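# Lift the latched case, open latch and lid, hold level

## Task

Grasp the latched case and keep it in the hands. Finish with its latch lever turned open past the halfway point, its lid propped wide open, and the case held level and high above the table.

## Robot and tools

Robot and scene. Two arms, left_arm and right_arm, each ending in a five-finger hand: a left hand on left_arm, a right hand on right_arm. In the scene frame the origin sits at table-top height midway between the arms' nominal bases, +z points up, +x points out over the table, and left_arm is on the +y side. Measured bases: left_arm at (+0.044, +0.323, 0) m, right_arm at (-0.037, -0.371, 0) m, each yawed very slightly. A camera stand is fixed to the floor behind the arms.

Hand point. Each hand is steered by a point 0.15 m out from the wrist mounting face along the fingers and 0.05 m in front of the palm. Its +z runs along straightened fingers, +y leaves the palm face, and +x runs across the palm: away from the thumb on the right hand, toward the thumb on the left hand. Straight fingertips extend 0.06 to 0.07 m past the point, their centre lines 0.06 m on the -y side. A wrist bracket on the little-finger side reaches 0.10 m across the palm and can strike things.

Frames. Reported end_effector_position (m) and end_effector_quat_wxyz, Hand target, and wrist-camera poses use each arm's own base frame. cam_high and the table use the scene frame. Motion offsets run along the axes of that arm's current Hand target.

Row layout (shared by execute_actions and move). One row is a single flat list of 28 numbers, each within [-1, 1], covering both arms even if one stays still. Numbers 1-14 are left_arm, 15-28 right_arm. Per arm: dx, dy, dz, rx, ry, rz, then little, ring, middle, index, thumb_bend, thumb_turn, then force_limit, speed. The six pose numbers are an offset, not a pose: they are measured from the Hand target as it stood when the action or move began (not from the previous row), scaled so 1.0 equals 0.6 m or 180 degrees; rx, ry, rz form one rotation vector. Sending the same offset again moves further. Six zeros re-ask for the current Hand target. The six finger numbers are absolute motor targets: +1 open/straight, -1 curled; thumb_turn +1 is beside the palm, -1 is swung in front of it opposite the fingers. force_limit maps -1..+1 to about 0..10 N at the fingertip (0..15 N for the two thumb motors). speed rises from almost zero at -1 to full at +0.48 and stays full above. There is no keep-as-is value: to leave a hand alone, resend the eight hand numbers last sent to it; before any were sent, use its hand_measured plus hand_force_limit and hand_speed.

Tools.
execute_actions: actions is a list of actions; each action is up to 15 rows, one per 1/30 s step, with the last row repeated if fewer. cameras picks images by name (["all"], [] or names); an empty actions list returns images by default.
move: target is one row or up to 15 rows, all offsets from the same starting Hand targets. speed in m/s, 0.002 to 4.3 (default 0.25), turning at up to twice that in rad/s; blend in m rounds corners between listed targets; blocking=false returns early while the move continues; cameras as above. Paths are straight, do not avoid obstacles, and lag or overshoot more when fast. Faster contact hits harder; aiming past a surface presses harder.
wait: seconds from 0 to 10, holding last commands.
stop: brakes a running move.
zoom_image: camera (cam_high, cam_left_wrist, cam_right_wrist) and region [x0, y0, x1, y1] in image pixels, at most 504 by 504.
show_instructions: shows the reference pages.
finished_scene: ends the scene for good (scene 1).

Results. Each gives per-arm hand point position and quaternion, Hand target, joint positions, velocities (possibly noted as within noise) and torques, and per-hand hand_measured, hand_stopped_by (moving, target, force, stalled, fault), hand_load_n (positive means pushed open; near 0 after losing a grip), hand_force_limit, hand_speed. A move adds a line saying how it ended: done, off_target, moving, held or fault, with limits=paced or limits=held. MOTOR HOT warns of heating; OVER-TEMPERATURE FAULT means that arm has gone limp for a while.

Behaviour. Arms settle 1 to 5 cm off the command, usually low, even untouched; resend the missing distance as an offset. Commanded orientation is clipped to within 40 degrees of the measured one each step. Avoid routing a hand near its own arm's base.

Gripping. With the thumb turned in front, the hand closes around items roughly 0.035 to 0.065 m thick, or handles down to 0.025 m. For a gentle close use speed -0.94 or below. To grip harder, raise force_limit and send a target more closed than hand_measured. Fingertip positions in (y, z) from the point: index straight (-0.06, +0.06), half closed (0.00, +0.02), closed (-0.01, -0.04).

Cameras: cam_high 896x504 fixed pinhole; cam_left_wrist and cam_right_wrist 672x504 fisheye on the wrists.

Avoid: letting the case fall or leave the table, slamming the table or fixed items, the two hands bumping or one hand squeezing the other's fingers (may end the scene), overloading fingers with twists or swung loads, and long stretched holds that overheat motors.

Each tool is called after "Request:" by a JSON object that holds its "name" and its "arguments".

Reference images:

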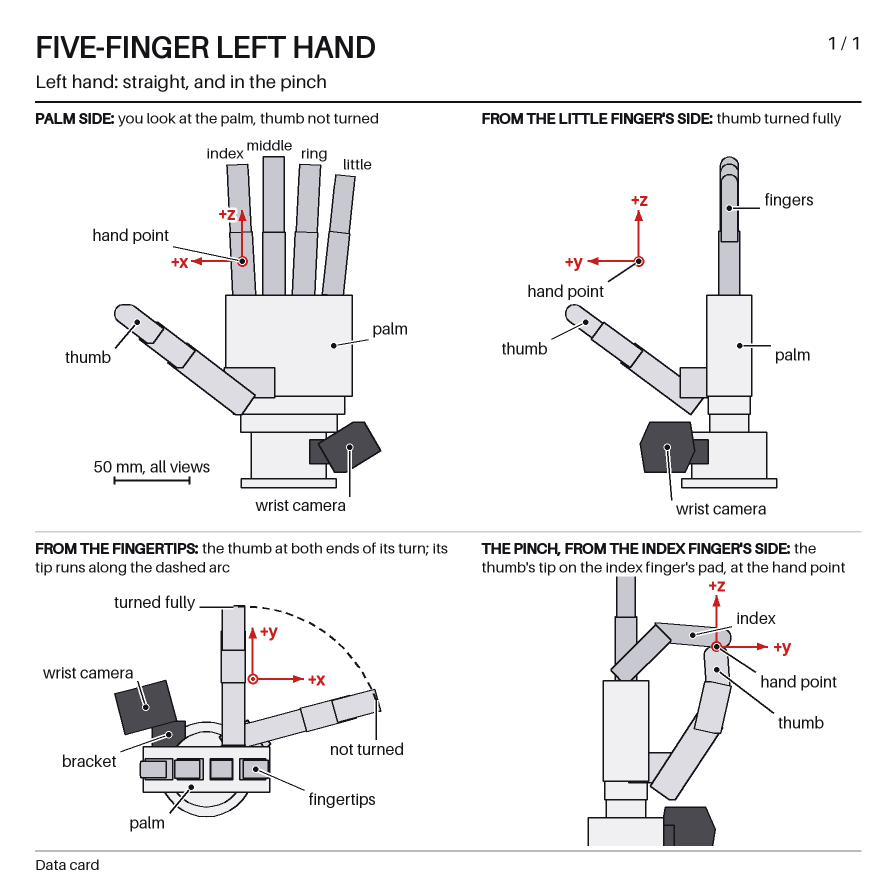

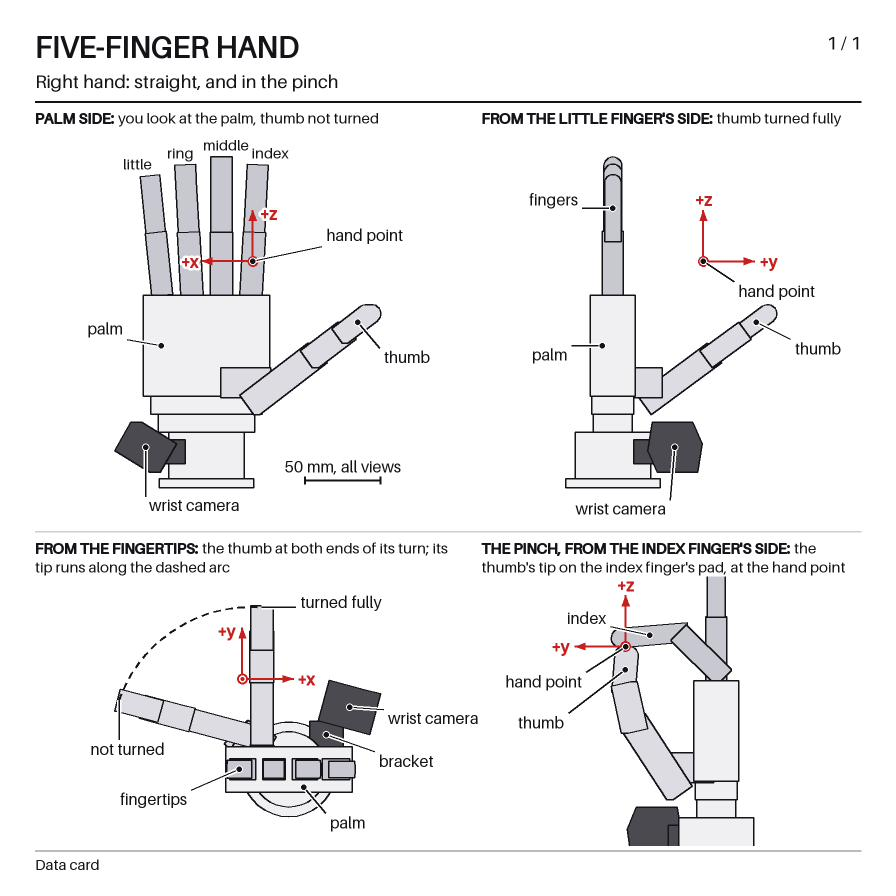

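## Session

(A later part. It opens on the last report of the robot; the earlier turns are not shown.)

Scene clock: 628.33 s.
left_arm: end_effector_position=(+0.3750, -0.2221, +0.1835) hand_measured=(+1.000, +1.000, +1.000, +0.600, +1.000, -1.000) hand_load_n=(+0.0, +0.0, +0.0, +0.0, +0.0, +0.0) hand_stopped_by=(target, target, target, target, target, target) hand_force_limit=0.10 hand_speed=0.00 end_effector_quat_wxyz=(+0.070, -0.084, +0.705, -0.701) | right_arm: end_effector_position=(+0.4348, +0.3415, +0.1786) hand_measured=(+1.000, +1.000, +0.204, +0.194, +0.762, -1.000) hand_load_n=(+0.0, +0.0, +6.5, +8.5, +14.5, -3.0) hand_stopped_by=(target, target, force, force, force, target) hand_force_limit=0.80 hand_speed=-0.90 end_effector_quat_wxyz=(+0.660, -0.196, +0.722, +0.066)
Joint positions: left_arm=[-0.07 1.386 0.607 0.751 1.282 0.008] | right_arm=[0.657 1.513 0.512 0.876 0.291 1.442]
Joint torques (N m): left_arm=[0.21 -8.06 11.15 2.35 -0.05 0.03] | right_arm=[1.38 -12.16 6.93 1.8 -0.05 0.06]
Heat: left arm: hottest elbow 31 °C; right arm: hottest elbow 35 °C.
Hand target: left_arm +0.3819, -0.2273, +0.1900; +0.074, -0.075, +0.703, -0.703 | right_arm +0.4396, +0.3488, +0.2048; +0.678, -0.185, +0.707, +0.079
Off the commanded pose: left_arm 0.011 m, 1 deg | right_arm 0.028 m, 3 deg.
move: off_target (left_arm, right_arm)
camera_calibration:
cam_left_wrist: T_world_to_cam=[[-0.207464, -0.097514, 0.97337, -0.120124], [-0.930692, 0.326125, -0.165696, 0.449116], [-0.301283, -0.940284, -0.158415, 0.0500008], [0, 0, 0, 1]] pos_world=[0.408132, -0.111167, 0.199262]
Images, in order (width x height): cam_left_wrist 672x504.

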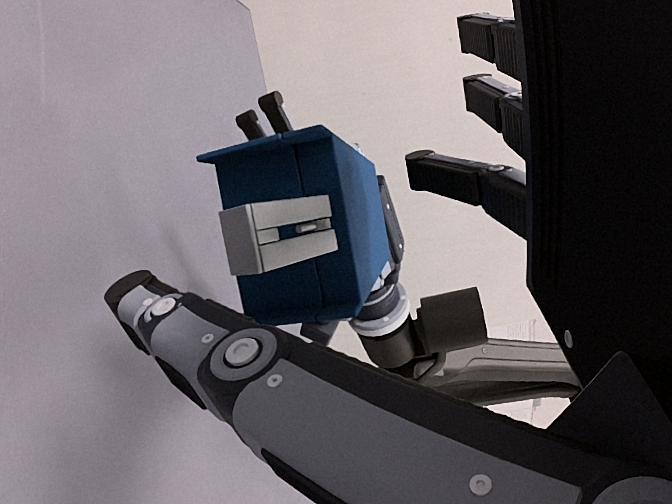

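Request:
{"name": "move", "arguments": {"target": [0.0,0.0075,0.0237,0,0,0,1,1,1,0.6,1.0,-1,0.1,0.0,0,0,0,0,0,0,1,1,0.0,0.0,0.3,-1,0.8,-0.9], "speed": 0.06, "cameras": ["all"]}}

Scene clock: 631.57 s.
left_arm: end_effector_position=(+0.3756, -0.2350, +0.1806) hand_measured=(+1.000, +1.000, +1.000, +0.600, +1.000, -1.000) hand_load_n=(+0.0, -0.5, +0.0, +0.0, +0.0, +0.0) hand_stopped_by=(target, target, target, target, target, target) hand_force_limit=0.10 hand_speed=0.00 end_effector_quat_wxyz=(+0.072, -0.083, +0.705, -0.701) | right_arm: end_effector_position=(+0.4348, +0.3415, +0.1786) hand_measured=(+1.000, +1.000, +0.204, +0.194, +0.762, -1.000) hand_load_n=(+0.0, +0.0, +6.5, +8.5, +14.0, -2.5) hand_stopped_by=(target, target, force, force, force, target) hand_force_limit=0.80 hand_speed=-0.90 end_effector_quat_wxyz=(+0.660, -0.196, +0.722, +0.066)
Joint positions: left_arm=[-0.105 1.398 0.607 0.766 1.246 0.008] | right_arm=[0.657 1.513 0.512 0.876 0.291 1.442]
Joint torques (N m): left_arm=[-0.21 -7.41 11.75 2.44 -0.08 0.02] | right_arm=[1.32 -12.1 6.9 1.87 -0.04 0.05]
Heat: left arm: hottest elbow 32 °C; right arm: hottest elbow 35 °C.
Hand target: left_arm +0.3848, -0.2412, +0.1855; +0.074, -0.075, +0.703, -0.703 | right_arm +0.4396, +0.3488, +0.2048; +0.678, -0.185, +0.707, +0.079
Off the commanded pose: left_arm 0.012 m, 1 deg | right_arm 0.028 m, 3 deg.
move: off_target (left_arm, right_arm)
camera_calibration:
cam_left_wrist: T_world_to_cam=[[-0.210743, -0.098423, 0.972574, -0.11718], [-0.930493, 0.325139, -0.168721, 0.453589], [-0.299616, -0.94053, -0.160103, 0.037262], [0, 0, 0, 1]] pos_world=[0.408531, -0.123967, 0.196462]
cam_right_wrist: T_world_to_cam=[[-0.374981, 0.855877, -0.35618, -0.0602645], [-0.506673, 0.132534, 0.85189, 0.019837], [0.776319, 0.49991, 0.383952, -0.46551], [0, 0, 0, 1]] pos_world=[0.348837, 0.281663, 0.140369]

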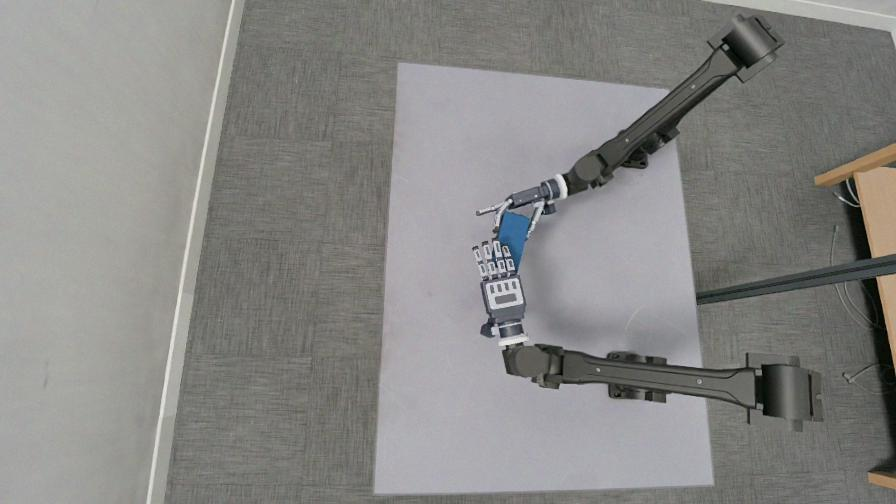

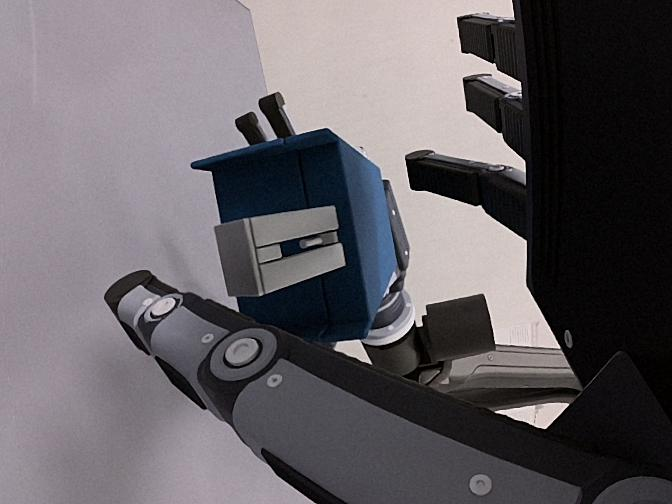

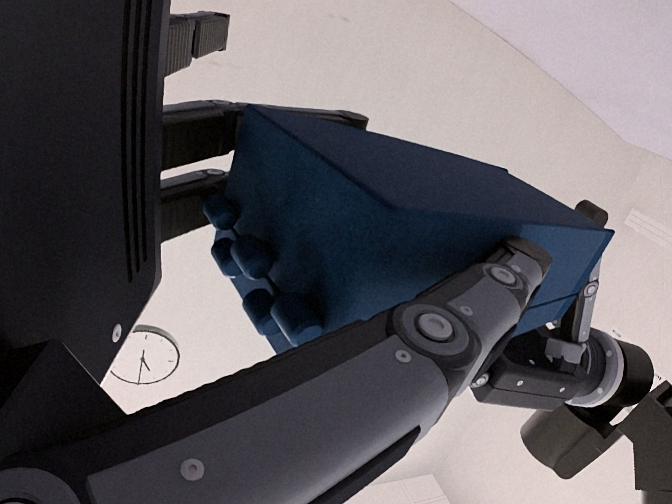

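Request:
{"name": "zoom_image", "arguments": {"camera": "cam_left_wrist", "region": [80, 120, 430, 370]}}

Scaled by 1.440 from the camera's 672x504 image, which has a finer 960x720 frame.

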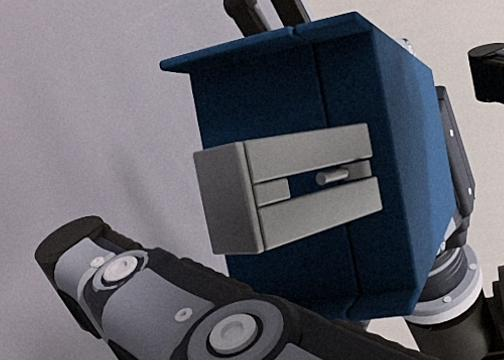

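Request:
{"name": "move", "arguments": {"target": [-0.0061,0.0017,0.0064,0,0,0,1,1,1,0.6,1.0,-1,0.1,0.0,0,0,0,0,0,0,1,1,0.0,0.0,0.3,-1,0.8,-0.9], "speed": 0.06}}

Request:
{"name": "execute_actions", "arguments": {"actions": [[[0,0,0,0,0,0,1,1,1,0.1,1.0,-1,-0.5,-0.9,0,0,0,0,0,0,1,1,0.0,0.0,0.3,-1,0.8,-0.9]]], "cameras": ["all"]}}

Scene clock: 633.93 s.
left_arm: end_effector_position=(+0.3765, -0.2370, +0.1758) hand_measured=(+1.000, +1.000, +1.000, +0.600, +1.000, -1.000) hand_load_n=(+0.0, +0.0, +0.0, +0.0, +0.0, +0.0) hand_stopped_by=(target, target, target, target, target, target) hand_force_limit=0.10 hand_speed=0.00 end_effector_quat_wxyz=(+0.069, -0.087, +0.706, -0.700) | right_arm: end_effector_position=(+0.4348, +0.3415, +0.1786) hand_measured=(+1.000, +1.000, +0.204, +0.194, +0.762, -1.000) hand_load_n=(+0.0, +0.0, +6.5, +9.0, +14.5, -2.5) hand_stopped_by=(target, target, force, force, force, target) hand_force_limit=0.80 hand_speed=-0.90 end_effector_quat_wxyz=(+0.660, -0.196, +0.722, +0.066)
Joint positions: left_arm=[-0.111 1.411 0.607 0.769 1.239 0.008] | right_arm=[0.657 1.513 0.512 0.876 0.291 1.442]
Joint torques (N m): left_arm=[0.21 -7.53 12.59 2.44 -0.06 0.01] | right_arm=[1.44 -12.22 6.93 1.83 -0.04 0.05]
Heat: left arm: hottest elbow 32 °C; right arm: hottest elbow 35 °C.
Hand target: left_arm +0.3893, -0.2442, +0.1844; +0.074, -0.075, +0.703, -0.703 | right_arm +0.4396, +0.3488, +0.2048; +0.678, -0.185, +0.707, +0.079
Off the commanded pose: left_arm 0.017 m, 2 deg | right_arm 0.028 m, 3 deg.
move: off_target (left_arm, right_arm)

Scene clock: 635.33 s.
left_arm: end_effector_position=(+0.3767, -0.2378, +0.1771) hand_measured=(+1.000, +1.000, +1.000, +0.284, +1.000, -1.000) hand_load_n=(+0.0, +0.0, +0.0, +1.5, +0.0, +0.0) hand_stopped_by=(target, target, target, force, target, target) hand_force_limit=-0.50 hand_speed=-0.90 end_effector_quat_wxyz=(+0.069, -0.086, +0.705, -0.700) | right_arm: end_effector_position=(+0.4341, +0.3423, +0.1771) hand_measured=(+1.000, +1.000, +0.204, +0.194, +0.762, -1.000) hand_load_n=(+0.0, +0.0, +6.5, +8.5, +14.5, -3.0) hand_stopped_by=(target, target, force, force, force, target) hand_force_limit=0.80 hand_speed=-0.90 end_effector_quat_wxyz=(+0.659, -0.200, +0.722, +0.065)
Joint positions: left_arm=[-0.112 1.411 0.609 0.774 1.239 0.004] | right_arm=[0.658 1.513 0.512 0.873 0.288 1.435]
Joint torques (N m): left_arm=[0.26 -7.53 12.45 2.18 -0.05 0.06] | right_arm=[1.38 -12.22 6.91 1.98 0.08 0.12]
Heat: left arm: hottest elbow 32 °C; right arm: hottest elbow 35 °C.
Hand target: left_arm +0.3893, -0.2442, +0.1845; +0.074, -0.075, +0.703, -0.703 | right_arm +0.4395, +0.3489, +0.2049; +0.678, -0.185, +0.707, +0.079
Off the commanded pose: left_arm 0.016 m, 1 deg | right_arm 0.029 m, 4 deg.
Step readings (end_effector_position of left_arm | right_arm):
0: (+0.3765, -0.2370, +0.1758) | (+0.4348, +0.3415, +0.1786)
1: (+0.3765, -0.2370, +0.1758) | (+0.4348, +0.3415, +0.1786)
2: (+0.3765, -0.2370, +0.1758) | (+0.4348, +0.3415, +0.1786)
4: (+0.3765, -0.2370, +0.1758) | (+0.4348, +0.3415, +0.1786)
8: (+0.3765, -0.2370, +0.1758) | (+0.4348, +0.3415, +0.1786)
15: (+0.3765, -0.2370, +0.1759) | (+0.4348, +0.3415, +0.1786)
camera_calibration:
cam_left_wrist: T_world_to_cam=[[-0.203081, -0.0979649, 0.974249, -0.117002], [-0.931697, 0.325361, -0.161495, 0.454243], [-0.301161, -0.940502, -0.157348, 0.0344368], [0, 0, 0, 1]] pos_world=[0.409828, -0.126867, 0.192765]
cam_right_wrist: T_world_to_cam=[[-0.378917, 0.851233, -0.363075, -0.0571817], [-0.506628, 0.13751, 0.851128, 0.0190746], [0.774435, 0.506451, 0.379154, -0.465426], [0, 0, 0, 1]] pos_world=[0.348438, 0.281767, 0.139472]

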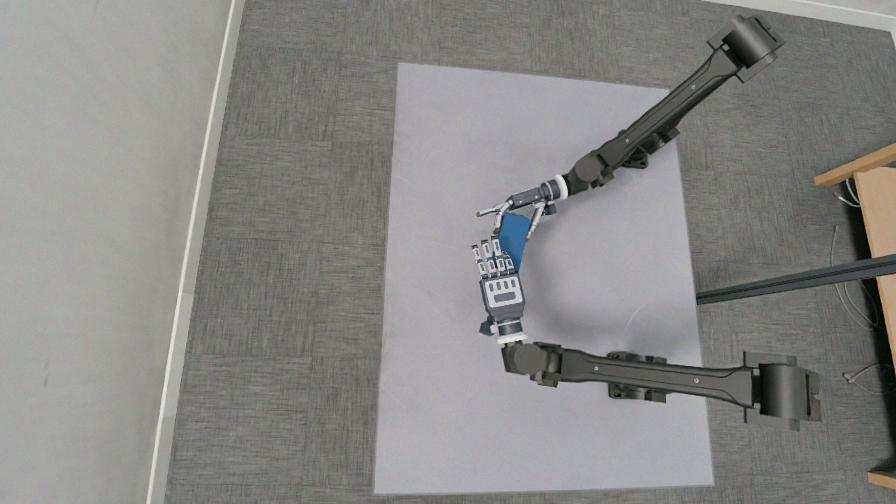

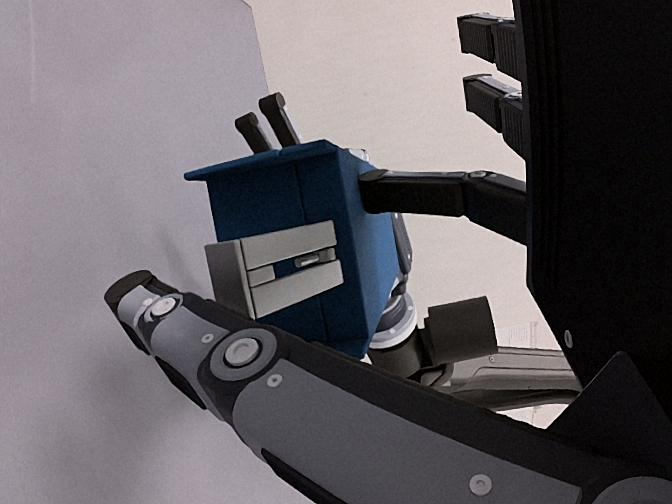

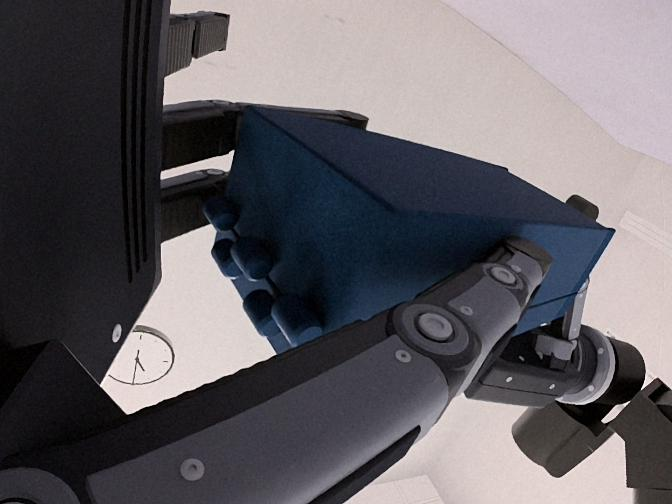

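Request:
{"name": "execute_actions", "arguments": {"actions": [[[0,0,0,0,0,0,1,1,1,0.1,0.6,-1,-0.4,-0.85,0,0,0,0,0,0,1,1,0.0,0.0,0.3,-1,0.8,-0.9]]], "cameras": ["cam_left_wrist"]}}

Request:
{"name": "zoom_image", "arguments": {"camera": "cam_left_wrist", "region": [80, 120, 430, 370]}}

Scene clock: 637.13 s.
left_arm: end_effector_position=(+0.3766, -0.2378, +0.1771) hand_measured=(+1.000, +1.000, +1.000, +0.286, +0.804, -1.000) hand_load_n=(+0.0, +0.0, +0.0, +9.0, +4.5, -1.0) hand_stopped_by=(target, target, target, force, force, target) hand_force_limit=-0.40 hand_speed=-0.85 end_effector_quat_wxyz=(+0.069, -0.086, +0.705, -0.700) | right_arm: end_effector_position=(+0.4341, +0.3423, +0.1771) hand_measured=(+1.000, +1.000, +0.204, +0.194, +0.762, -1.000) hand_load_n=(+0.0, +0.0, +6.5, +8.5, +14.5, -2.5) hand_stopped_by=(target, target, force, force, force, target) hand_force_limit=0.80 hand_speed=-0.90 end_effector_quat_wxyz=(+0.659, -0.200, +0.722, +0.065)
Joint positions: left_arm=[-0.112 1.411 0.609 0.774 1.239 0.003] | right_arm=[0.658 1.513 0.512 0.873 0.288 1.435]
Joint torques (N m): left_arm=[0.03 -7.36 12.51 2.26 -0.03 0.05] | right_arm=[1.38 -12.22 6.87 1.99 0.06 0.12]
Heat: left arm: hottest elbow 32 °C; right arm: hottest elbow 35 °C.
Hand target: left_arm +0.3893, -0.2442, +0.1845; +0.074, -0.075, +0.703, -0.703 | right_arm +0.4395, +0.3489, +0.2049; +0.678, -0.185, +0.707, +0.079
Off the commanded pose: left_arm 0.016 m, 1 deg | right_arm 0.029 m, 4 deg.
Step readings (end_effector_position of left_arm | right_arm):
0: (+0.3767, -0.2378, +0.1771) | (+0.4341, +0.3423, +0.1771)
1: (+0.3767, -0.2378, +0.1771) | (+0.4341, +0.3423, +0.1771)
2: (+0.3767, -0.2378, +0.1771) | (+0.4341, +0.3423, +0.1771)
4: (+0.3767, -0.2378, +0.1771) | (+0.4341, +0.3423, +0.1771)
8: (+0.3767, -0.2378, +0.1771) | (+0.4341, +0.3423, +0.1771)
15: (+0.3767, -0.2378, +0.1771) | (+0.4341, +0.3423, +0.1771)
camera_calibration:
cam_left_wrist: T_world_to_cam=[[-0.202724, -0.0978673, 0.974333, -0.117172], [-0.931743, 0.325386, -0.161179, 0.454111], [-0.30126, -0.940503, -0.157151, 0.0344087], [0, 0, 0, 1]] pos_world=[0.409727, -0.126867, 0.192765]
Images, in order (width x height): cam_left_wrist 672x504.

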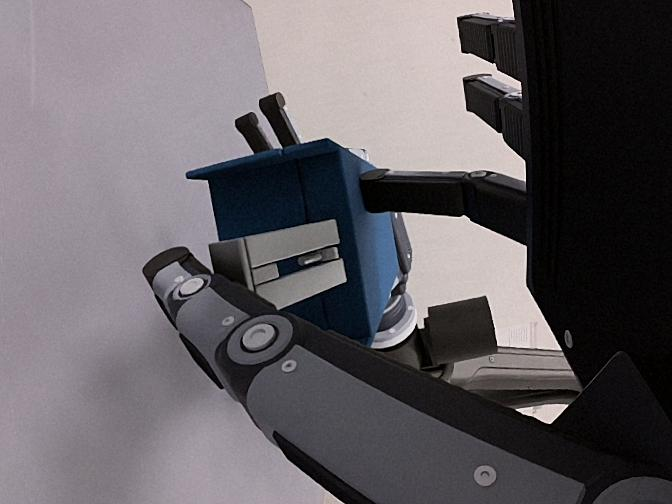

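Scaled by 1.440 from the camera's 672x504 image, which has a finer 960x720 frame.

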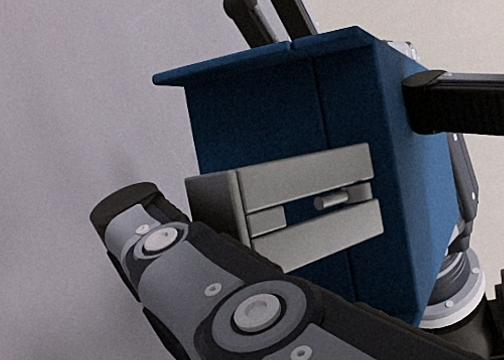

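Request:
{"name": "move", "arguments": {"target": [[0,0,0,0,0,0,1,1,1,0.5,1.0,-1,-0.4,-0.3,0,0,0,0,0,0,1,1,0.0,0.0,0.3,-1,0.8,-0.9],[0.0084,0.0017,0.0176,0,0,0,1,1,1,0.5,1.0,-1,-0.4,-0.3,0,0,0,0,0,0,1,1,0.0,0.0,0.3,-1,0.8,-0.9]], "speed": 0.06, "cameras": ["cam_left_wrist"]}}

Request:
{"name": "zoom_image", "arguments": {"camera": "cam_left_wrist", "region": [80, 120, 430, 370]}}

Scene clock: 643.23 s.
left_arm: end_effector_position=(+0.3754, -0.2485, +0.1770) hand_measured=(+1.000, +1.000, +1.000, +0.500, +1.000, -1.000) hand_load_n=(+0.0, +0.0, +0.0, +0.0, +0.0, +0.0) hand_stopped_by=(target, target, target, target, target, target) hand_force_limit=-0.40 hand_speed=-0.30 end_effector_quat_wxyz=(+0.069, -0.086, +0.705, -0.700) | right_arm: end_effector_position=(+0.4341, +0.3423, +0.1771) hand_measured=(+1.000, +1.000, +0.204, +0.194, +0.762, -1.000) hand_load_n=(+0.0, +0.0, +6.5, +8.5, +14.5, -3.0) hand_stopped_by=(target, target, force, force, force, target) hand_force_limit=0.80 hand_speed=-0.90 end_effector_quat_wxyz=(+0.659, -0.200, +0.722, +0.065)
Joint positions: left_arm=[-0.142 1.411 0.609 0.775 1.209 0.003] | right_arm=[0.658 1.513 0.512 0.873 0.288 1.435]
Joint torques (N m): left_arm=[-0.15 -7.47 12.18 2.43 -0.06 0.06] | right_arm=[1.38 -12.16 6.89 2.03 0.05 0.12]
Heat: left arm: hottest elbow 32 °C; right arm: hottest elbow 35 °C.
Hand target: left_arm +0.3866, -0.2556, +0.1835; +0.074, -0.075, +0.703, -0.703 | right_arm +0.4395, +0.3489, +0.2049; +0.678, -0.185, +0.707, +0.079
Off the commanded pose: left_arm 0.015 m, 1 deg | right_arm 0.029 m, 4 deg.
move: off_target (left_arm, right_arm)
camera_calibration:
cam_left_wrist: T_world_to_cam=[[-0.20313, -0.0988011, 0.974154, -0.118315], [-0.931913, 0.324801, -0.161379, 0.456392], [-0.300462, -0.940608, -0.158051, 0.023771], [0, 0, 0, 1]] pos_world=[0.408426, -0.137567, 0.192667]
Images, in order (width x height): cam_left_wrist 672x504.

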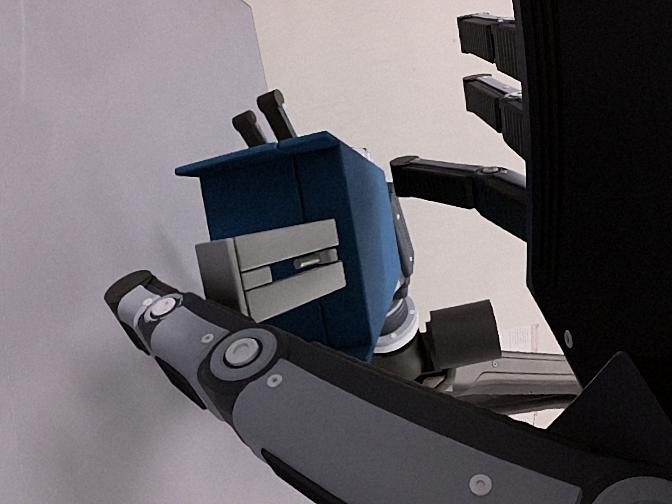

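Scaled by 1.440 from the camera's 672x504 image, which has a finer 960x720 frame.

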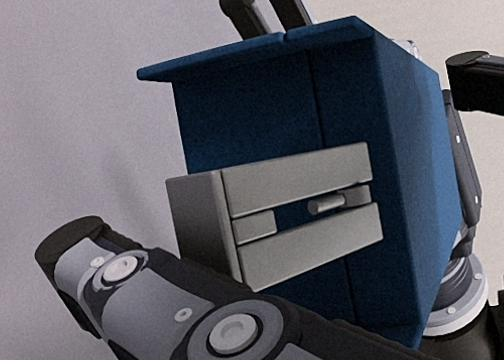

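Request:
{"name": "move", "arguments": {"target": [[0,0,0,0,0,0,1,1,1,0.5,0.6,-1,-0.4,-0.3,0,0,0,0,0,0,1,1,0.0,0.0,0.3,-1,0.8,-0.9],[-0.0206,-0.0242,-0.0270,0,0,0,1,1,1,0.5,0.6,-1,-0.4,-0.3,0,0,0,0,0,0,1,1,0.0,0.0,0.3,-1,0.8,-0.9]], "speed": 0.05, "cameras": ["cam_left_wrist"]}}

Request:
{"name": "zoom_image", "arguments": {"camera": "cam_left_wrist", "region": [80, 120, 430, 370]}}

Scene clock: 646.80 s.
left_arm: end_effector_position=(+0.3761, -0.2392, +0.1776) hand_measured=(+1.000, +1.000, +1.000, +0.500, +0.602, -1.000) hand_load_n=(+0.0, +0.0, -0.5, +0.0, +0.5, -0.5) hand_stopped_by=(target, target, target, target, target, target) hand_force_limit=-0.40 hand_speed=-0.30 end_effector_quat_wxyz=(+0.057, -0.087, +0.707, -0.700) | right_arm: end_effector_position=(+0.4346, +0.3416, +0.1781) hand_measured=(+1.000, +1.000, +0.204, +0.194, +0.762, -1.000) hand_load_n=(+0.0, +0.0, +6.5, +9.0, +14.5, -2.0) hand_stopped_by=(target, target, force, force, force, target) hand_force_limit=0.80 hand_speed=-0.90 end_effector_quat_wxyz=(+0.659, -0.196, +0.723, +0.066)
Joint positions: left_arm=[-0.115 1.415 0.622 0.747 1.252 0.003] | right_arm=[0.658 1.512 0.512 0.873 0.291 1.442]
Joint torques (N m): left_arm=[1.96 -9.82 13.83 1.5 0.24 0.04] | right_arm=[1.38 -12.16 6.91 2.03 -0.05 0.05]
Heat: left arm: hottest elbow 33 °C; right arm: hottest elbow 35 °C.
Hand target: left_arm +0.3953, -0.2371, +0.1980; +0.074, -0.075, +0.703, -0.703 | right_arm +0.4395, +0.3489, +0.2049; +0.678, -0.185, +0.707, +0.079
Off the commanded pose: left_arm 0.028 m, 2 deg | right_arm 0.028 m, 3 deg.
move: off_target (left_arm, right_arm)
camera_calibration:
cam_left_wrist: T_world_to_cam=[[-0.186502, -0.0963502, 0.977719, -0.124188], [-0.929323, 0.340138, -0.143751, 0.453695], [-0.318708, -0.935427, -0.152977, 0.0401153], [0, 0, 0, 1]] pos_world=[0.411253, -0.128759, 0.192777]
Images, in order (width x height): cam_left_wrist 672x504.

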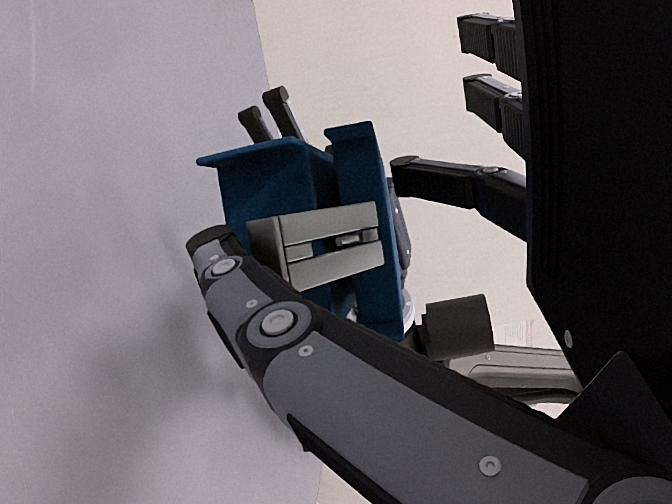

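Scaled by 1.440 from the camera's 672x504 image, which has a finer 960x720 frame.

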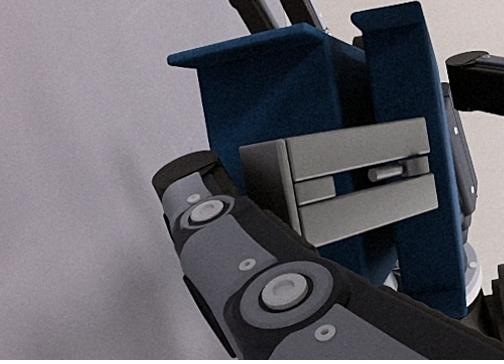

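Request:
{"name": "move", "arguments": {"target": [0,-0.0500,0,0,0,0,1,1,1,0.5,0.6,-1,-0.4,-0.3,0,0,0,0,0,0,1,1,0.0,0.0,0.3,-1,0.8,-0.9], "speed": 0.05, "cameras": ["cam_left_wrist","cam_right_wrist"]}}

Request:
{"name": "zoom_image", "arguments": {"camera": "cam_left_wrist", "region": [80, 120, 430, 370]}}

Scene clock: 655.07 s.
left_arm: end_effector_position=(+0.3779, -0.2391, +0.2001) hand_measured=(+1.000, +1.000, +1.000, +0.500, +0.602, -1.000) hand_load_n=(+0.0, -0.5, +0.0, +0.0, +1.0, -0.5) hand_stopped_by=(target, target, target, target, target, target) hand_force_limit=-0.40 hand_speed=-0.30 end_effector_quat_wxyz=(+0.051, -0.093, +0.708, -0.698) | right_arm: end_effector_position=(+0.4346, +0.3416, +0.1781) hand_measured=(+1.000, +1.000, +0.204, +0.194, +0.762, -1.000) hand_load_n=(+0.0, +0.0, +6.5, +8.0, +14.5, -2.0) hand_stopped_by=(target, target, force, force, force, target) hand_force_limit=0.80 hand_speed=-0.90 end_effector_quat_wxyz=(+0.659, -0.196, +0.723, +0.066)
Joint positions: left_arm=[-0.114 1.364 0.656 0.647 1.253 0.001] | right_arm=[0.658 1.512 0.512 0.873 0.291 1.442]
Joint torques (N m): left_arm=[1.9 -10.64 14.63 1.47 0.23 0.04] | right_arm=[1.49 -12.04 6.89 1.99 -0.04 0.06]
Heat: left arm: hottest elbow 32 °C; right arm: hottest elbow 35 °C.
Hand target: left_arm +0.3953, -0.2372, +0.2279; +0.074, -0.075, +0.703, -0.703 | right_arm +0.4396, +0.3489, +0.2049; +0.678, -0.185, +0.707, +0.079
Off the commanded pose: left_arm 0.033 m, 3 deg | right_arm 0.028 m, 3 deg.
move: off_target (left_arm, right_arm)
camera_calibration:
cam_left_wrist: T_world_to_cam=[[-0.170473, -0.0977138, 0.980505, -0.152725], [-0.931672, 0.339965, -0.128103, 0.456262], [-0.32082, -0.935348, -0.148992, 0.0442379], [0, 0, 0, 1]] pos_world=[0.413243, -0.128659, 0.214787]
cam_right_wrist: T_world_to_cam=[[-0.376022, 0.855163, -0.356796, -0.0598476], [-0.504977, 0.13373, 0.85271, 0.0188521], [0.776921, 0.500811, 0.381553, -0.465453], [0, 0, 0, 1]] pos_world=[0.348636, 0.281763, 0.140166]
Images, in order (width x height): cam_left_wrist 672x504, cam_right_wrist 672x504.

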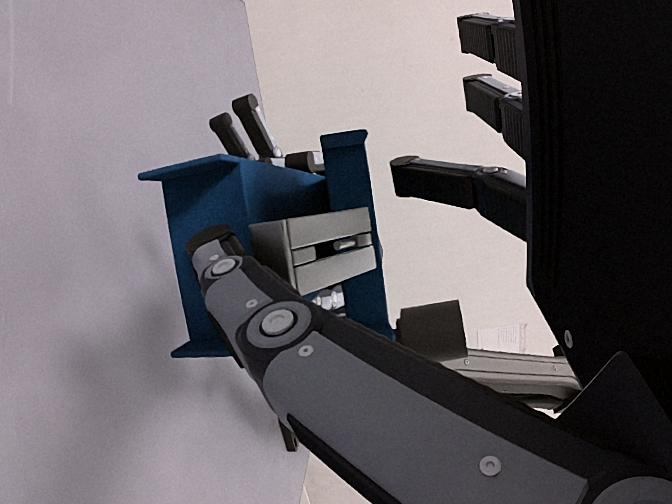

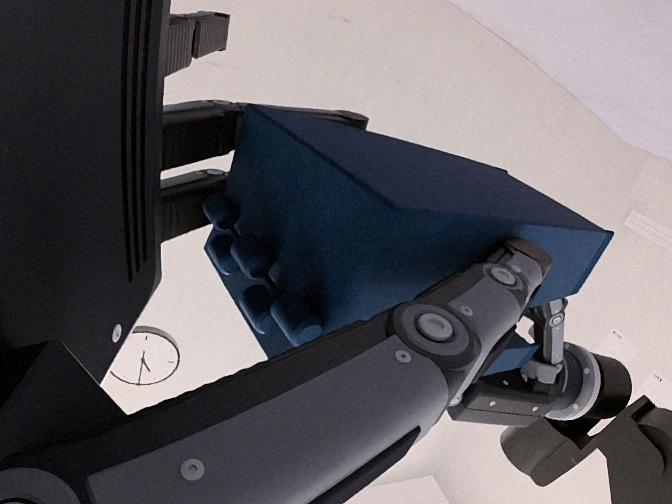

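Scaled by 1.440 from the camera's 672x504 image, which has a finer 960x720 frame.

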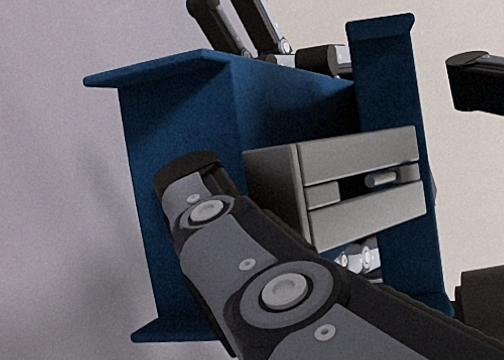

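Request:
{"name": "execute_actions", "arguments": {"actions": [[[0,0,0,0,0,0,1,1,1,-0.2,0.6,-1,0.2,-0.85,0,0,0,0,0,0,1,1,0.0,0.0,0.3,-1,0.8,-0.9]]], "cameras": ["cam_left_wrist"]}}

Request:
{"name": "zoom_image", "arguments": {"camera": "cam_left_wrist", "region": [80, 120, 430, 370]}}

Scene clock: 656.33 s.
left_arm: end_effector_position=(+0.3781, -0.2392, +0.2026) hand_measured=(+1.000, +1.000, +1.000, +0.296, +0.602, -1.000) hand_load_n=(+0.0, +0.0, +0.0, +5.0, +3.5, -1.5) hand_stopped_by=(target, target, target, force, target, target) hand_force_limit=0.20 hand_speed=-0.85 end_effector_quat_wxyz=(+0.052, -0.090, +0.707, -0.699) | right_arm: end_effector_position=(+0.4344, +0.3419, +0.1781) hand_measured=(+1.000, +1.000, +0.204, +0.194, +0.762, -1.000) hand_load_n=(+0.0, +0.0, +6.0, +8.0, +14.5, -1.5) hand_stopped_by=(target, target, force, force, force, target) hand_force_limit=0.80 hand_speed=-0.90 end_effector_quat_wxyz=(+0.659, -0.197, +0.723, +0.066)
Joint positions: left_arm=[-0.114 1.361 0.66 0.645 1.255 0.001] | right_arm=[0.658 1.512 0.512 0.873 0.289 1.442]
Joint torques (N m): left_arm=[1.9 -10.46 14.35 1.5 0.13 0.05] | right_arm=[1.32 -11.99 6.87 2 0 0.04]
Heat: left arm: hottest elbow 32 °C; right arm: hottest elbow 35 °C.
Hand target: left_arm +0.3952, -0.2372, +0.2279; +0.074, -0.075, +0.703, -0.703 | right_arm +0.4395, +0.3489, +0.2049; +0.678, -0.185, +0.707, +0.079
Off the commanded pose: left_arm 0.031 m, 3 deg | right_arm 0.028 m, 3 deg.
Step readings (end_effector_position of left_arm | right_arm):
0: (+0.3779, -0.2391, +0.2001) | (+0.4346, +0.3416, +0.1781)
1: (+0.3779, -0.2391, +0.2001) | (+0.4346, +0.3416, +0.1781)
2: (+0.3778, -0.2391, +0.2000) | (+0.4346, +0.3416, +0.1781)
4: (+0.3778, -0.2391, +0.2000) | (+0.4346, +0.3416, +0.1781)
8: (+0.3778, -0.2391, +0.2000) | (+0.4346, +0.3416, +0.1781)
15: (+0.3778, -0.2391, +0.1999) | (+0.4346, +0.3416, +0.1781)
camera_calibration:
cam_left_wrist: T_world_to_cam=[[-0.175903, -0.0965341, 0.979663, -0.152737], [-0.930203, 0.341975, -0.133325, 0.457842], [-0.32215, -0.934737, -0.149951, 0.0454211], [0, 0, 0, 1]] pos_world=[0.413651, -0.128858, 0.217483]
Images, in order (width x height): cam_left_wrist 672x504.

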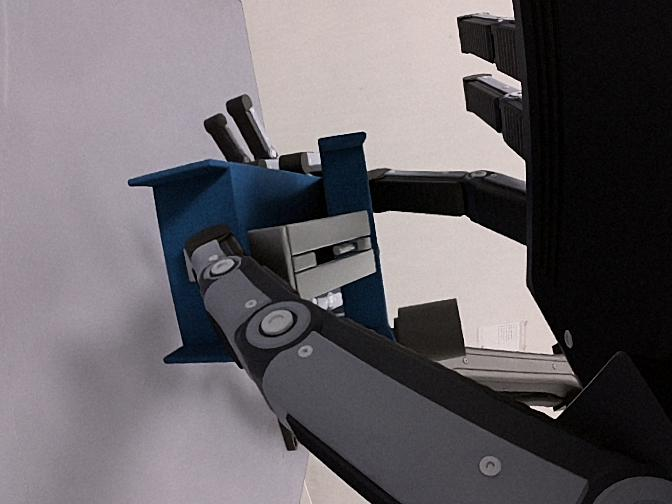

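Scaled by 1.440 from the camera's 672x504 image, which has a finer 960x720 frame.

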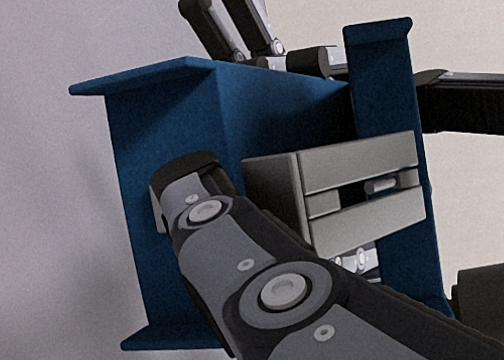

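Request:
{"name": "execute_actions", "arguments": {"actions": [[[0,0,0,0,0,0,1,1,1,-0.25,0.6,-1,0.75,-0.85,0,0,0,0,0,0,1,1,0.0,0.0,0.3,-1,0.8,-0.9]]], "cameras": ["cam_left_wrist","cam_right_wrist"]}}

Request:
{"name": "zoom_image", "arguments": {"camera": "cam_left_wrist", "region": [80, 120, 430, 370]}}

Scene clock: 657.37 s.
left_arm: end_effector_position=(+0.3786, -0.2393, +0.2035) hand_measured=(+1.000, +1.000, +1.000, +0.284, +0.602, -1.000) hand_load_n=(+0.0, +0.0, +0.0, +7.5, +4.5, -1.5) hand_stopped_by=(target, target, target, force, target, target) hand_force_limit=0.75 hand_speed=-0.85 end_effector_quat_wxyz=(+0.053, -0.089, +0.707, -0.699) | right_arm: end_effector_position=(+0.4343, +0.3420, +0.1781) hand_measured=(+1.000, +1.000, +0.204, +0.194, +0.762, -1.000) hand_load_n=(+0.0, +0.0, +6.0, +8.5, +14.5, -2.0) hand_stopped_by=(target, target, force, force, force, target) hand_force_limit=0.80 hand_speed=-0.90 end_effector_quat_wxyz=(+0.659, -0.197, +0.723, +0.067)
Joint positions: left_arm=[-0.114 1.36 0.662 0.645 1.255 0.001] | right_arm=[0.658 1.512 0.512 0.873 0.288 1.442]
Joint torques (N m): left_arm=[1.73 -10.23 14.3 1.51 0.12 0.07] | right_arm=[1.44 -12.1 6.87 1.99 0.04 0.06]
Heat: left arm: hottest elbow 32 °C; right arm: hottest elbow 35 °C.
Hand target: left_arm +0.3953, -0.2372, +0.2280; +0.074, -0.075, +0.703, -0.703 | right_arm +0.4395, +0.3489, +0.2049; +0.678, -0.185, +0.707, +0.079
Off the commanded pose: left_arm 0.030 m, 3 deg | right_arm 0.028 m, 3 deg.
Step readings (end_effector_position of left_arm | right_arm):
0: (+0.3781, -0.2392, +0.2026) | (+0.4344, +0.3419, +0.1781)
1: (+0.3781, -0.2392, +0.2026) | (+0.4344, +0.3419, +0.1781)
2: (+0.3781, -0.2392, +0.2026) | (+0.4344, +0.3419, +0.1781)
4: (+0.3783, -0.2392, +0.2028) | (+0.4343, +0.3420, +0.1781)
8: (+0.3786, -0.2393, +0.2035) | (+0.4343, +0.3420, +0.1781)
15: (+0.3786, -0.2393, +0.2035) | (+0.4343, +0.3420, +0.1781)
camera_calibration:
cam_left_wrist: T_world_to_cam=[[-0.178175, -0.0962051, 0.979285, -0.152472], [-0.929764, 0.342299, -0.135537, 0.458806], [-0.322169, -0.934653, -0.150437, 0.0457492], [0, 0, 0, 1]] pos_world=[0.414153, -0.128958, 0.218381]
cam_right_wrist: T_world_to_cam=[[-0.378013, 0.854374, -0.356582, -0.0591253], [-0.505176, 0.132412, 0.852798, 0.0191664], [0.775824, 0.502506, 0.381556, -0.465447], [0, 0, 0, 1]] pos_world=[0.348437, 0.281867, 0.140166]
Images, in order (width x height): cam_left_wrist 672x504, cam_right_wrist 672x504.

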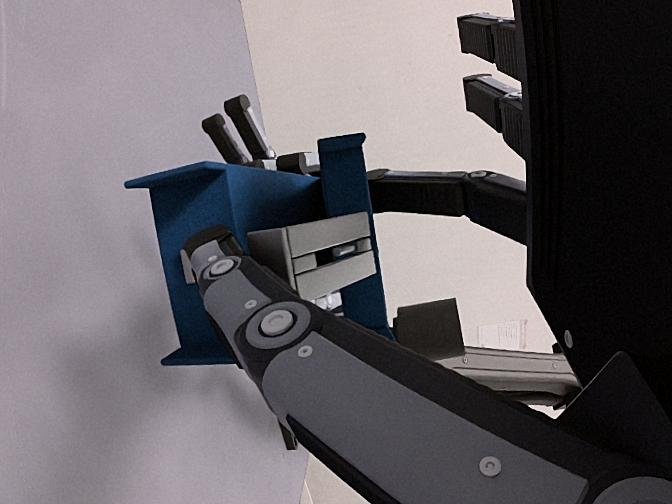

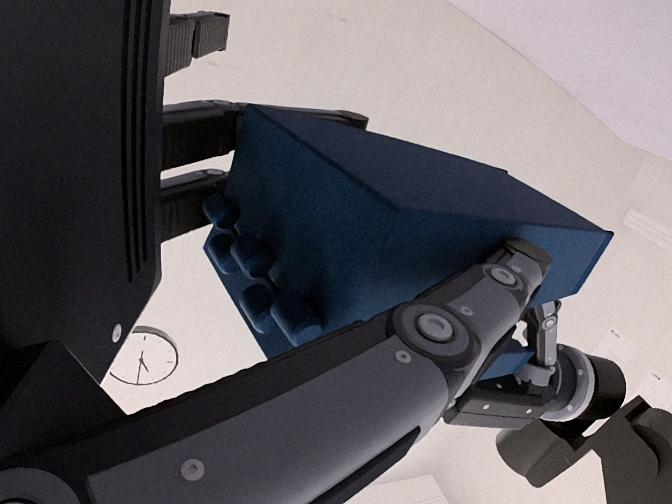

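Scaled by 1.440 from the camera's 672x504 image, which has a finer 960x720 frame.

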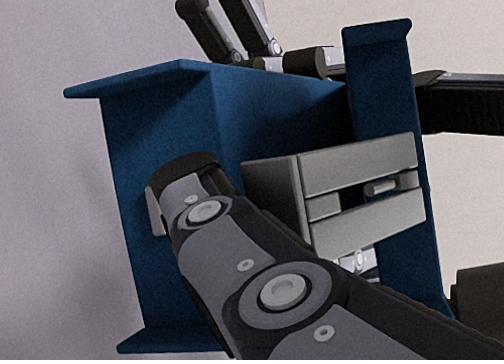

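Request:
{"name": "move", "arguments": {"target": [[0,0,0,0,0,0,1,1,1,0.55,0.6,-1,-0.4,-0.3,0,0,0,0,0,0,1,1,0.0,0.0,0.3,-1,0.8,-0.9],[0.0262,0.105,-0.0209,0,0,0,1,1,1,0.55,0.6,-1,-0.4,-0.3,0,0,0,0,0,0,1,1,0.0,0.0,0.3,-1,0.8,-0.9]], "speed": 0.05, "cameras": ["cam_left_wrist","cam_right_wrist"]}}

Request:
{"name": "zoom_image", "arguments": {"camera": "cam_left_wrist", "region": [80, 120, 430, 370]}}

Scene clock: 671.63 s.
left_arm: end_effector_position=(+0.3772, -0.2332, +0.1751) hand_measured=(+1.000, +1.000, +1.000, +0.550, +0.602, -1.000) hand_load_n=(+0.0, +0.0, +0.0, +0.0, +0.5, +0.0) hand_stopped_by=(target, target, target, target, target, target) hand_force_limit=-0.40 hand_speed=-0.30 end_effector_quat_wxyz=(+0.078, -0.064, +0.703, -0.704) | right_arm: end_effector_position=(+0.4343, +0.3419, +0.1781) hand_measured=(+1.000, +1.000, +0.204, +0.194, +0.762, -1.000) hand_load_n=(+0.0, +0.0, +6.5, +8.5, +14.5, -2.5) hand_stopped_by=(target, target, force, force, force, target) hand_force_limit=0.80 hand_speed=-0.90 end_effector_quat_wxyz=(+0.659, -0.197, +0.723, +0.067)
Joint positions: left_arm=[-0.098 1.43 0.604 0.839 1.271 0.007] | right_arm=[0.658 1.512 0.512 0.873 0.289 1.442]
Joint torques (N m): left_arm=[1.73 -7.47 7.65 2.4 0.16 0.05] | right_arm=[1.44 -12.22 6.89 1.99 0.02 0.05]
Heat: left arm: hottest elbow 32 °C; right arm: hottest elbow 35 °C.
Hand target: left_arm +0.3772, -0.2282, +0.1649; +0.074, -0.075, +0.703, -0.703 | right_arm +0.4395, +0.3489, +0.2049; +0.678, -0.185, +0.707, +0.079
Off the commanded pose: left_arm 0.011 m, 1 deg | right_arm 0.028 m, 3 deg.
move: off_target (left_arm, right_arm)
camera_calibration:
cam_left_wrist: T_world_to_cam=[[-0.248099, -0.0900124, 0.964544, -0.0939938], [-0.917523, 0.34128, -0.204156, 0.458614], [-0.310803, -0.935642, -0.16726, 0.0451189], [0, 0, 0, 1]] pos_world=[0.411492, -0.122761, 0.191836]
cam_right_wrist: T_world_to_cam=[[-0.377688, 0.854522, -0.356572, -0.0592814], [-0.505118, 0.132599, 0.852803, 0.0190929], [0.77602, 0.502204, 0.381554, -0.465429], [0, 0, 0, 1]] pos_world=[0.348437, 0.281866, 0.140166]
Images, in order (width x height): cam_left_wrist 672x504, cam_right_wrist 672x504.

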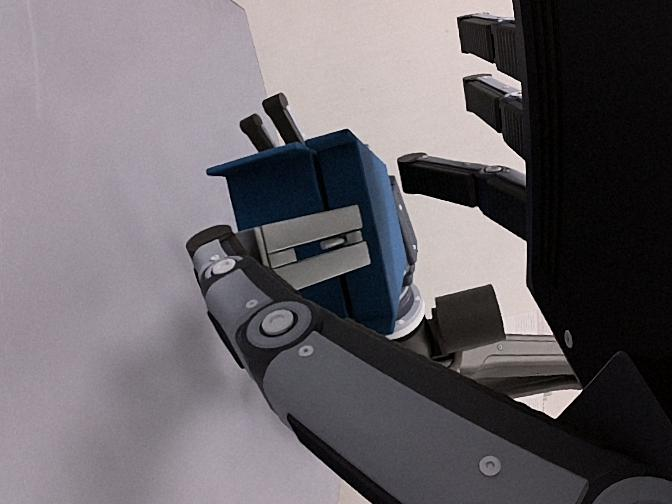

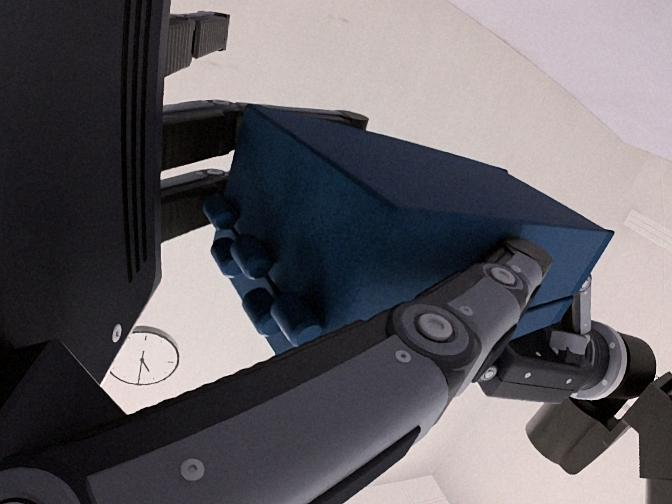

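Scaled by 1.440 from the camera's 672x504 image, which has a finer 960x720 frame.

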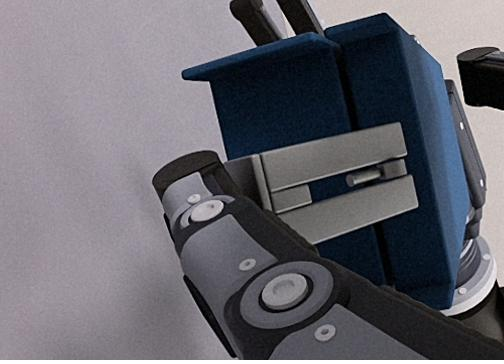

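Request:
{"name": "move", "arguments": {"target": [[0,0,0,0,0,0,1,1,1,1.0,0.6,-1,-0.4,0.0,0,0,0,0,0,0,1,1,0.0,0.0,0.3,-1,0.8,-0.9],[0.003,0.0485,-0.0177,0,0,0,1,1,1,1.0,0.6,-1,-0.4,0.0,0,0,0,0,0,0,1,1,0.0,0.0,0.3,-1,0.8,-0.9]], "speed": 0.05, "cameras": ["cam_left_wrist","cam_high"]}}

Request:
{"name": "zoom_image", "arguments": {"camera": "cam_left_wrist", "region": [80, 120, 430, 370]}}

Scene clock: 674.63 s.
left_arm: end_effector_position=(+0.3742, -0.2235, +0.1464) hand_measured=(+1.000, +1.000, +1.000, +1.000, +0.602, -1.000) hand_load_n=(+0.0, +0.0, +0.0, +0.0, +0.0, +0.0) hand_stopped_by=(target, target, target, target, target, target) hand_force_limit=-0.40 hand_speed=0.00 end_effector_quat_wxyz=(+0.079, -0.063, +0.703, -0.704) | right_arm: end_effector_position=(+0.4343, +0.3419, +0.1781) hand_measured=(+1.000, +1.000, +0.204, +0.194, +0.762, -1.000) hand_load_n=(+0.0, +0.0, +6.5, +8.5, +14.0, -2.5) hand_stopped_by=(target, target, force, force, force, target) hand_force_limit=0.80 hand_speed=-0.90 end_effector_quat_wxyz=(+0.659, -0.197, +0.723, +0.067)
Joint positions: left_arm=[-0.073 1.505 0.569 0.952 1.297 0.007] | right_arm=[0.658 1.512 0.512 0.873 0.289 1.442]
Joint torques (N m): left_arm=[2.08 -7.59 6.8 2.39 0.19 0.05] | right_arm=[1.32 -12.1 6.93 1.96 0.03 0.06]
Heat: left arm: hottest elbow 32 °C; right arm: hottest elbow 35 °C.
Hand target: left_arm +0.3732, -0.2182, +0.1359; +0.074, -0.075, +0.703, -0.703 | right_arm +0.4395, +0.3489, +0.2049; +0.678, -0.185, +0.707, +0.079
Off the commanded pose: left_arm 0.012 m, 2 deg | right_arm 0.028 m, 3 deg.
move: off_target (left_arm, right_arm)
camera_calibration:
cam_left_wrist: T_world_to_cam=[[-0.250784, -0.0899701, 0.963853, -0.065038], [-0.916724, 0.341955, -0.206602, 0.446956], [-0.311006, -0.9354, -0.168234, 0.0487803], [0, 0, 0, 1]] pos_world=[0.408595, -0.113061, 0.163236]
Images, in order (width x height): cam_high 896x504, cam_left_wrist 672x504.

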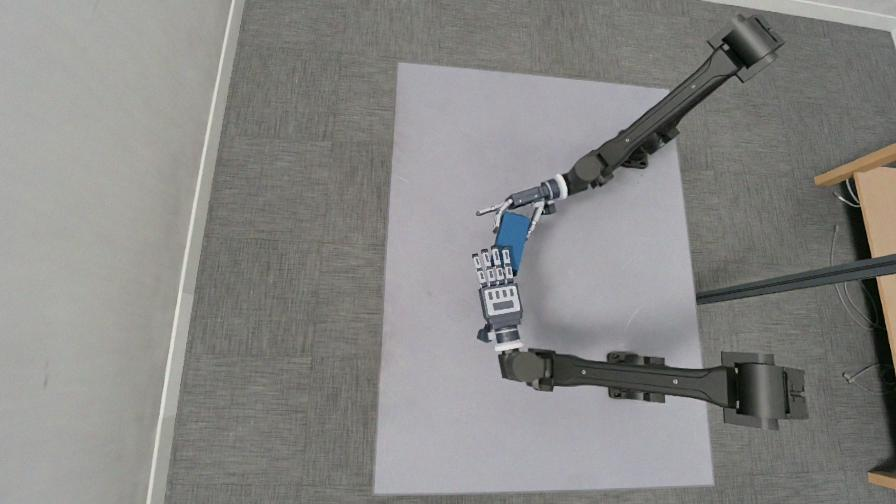

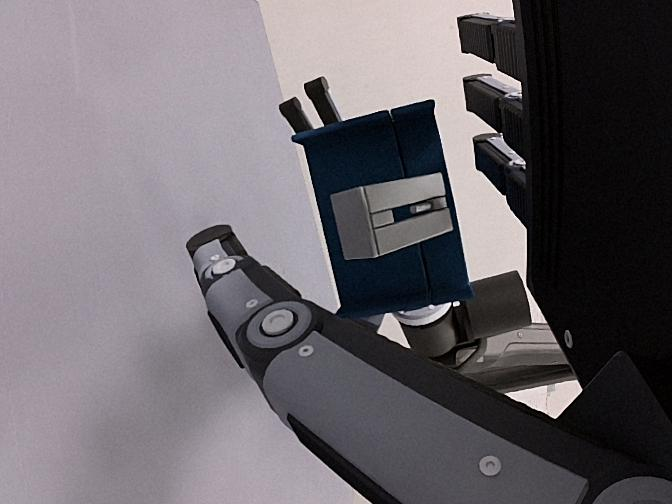

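Scaled by 1.440 from the camera's 672x504 image, which has a finer 960x720 frame.

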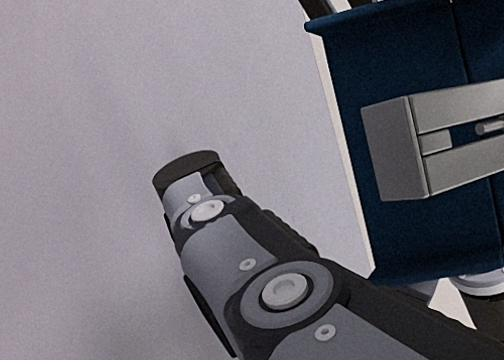

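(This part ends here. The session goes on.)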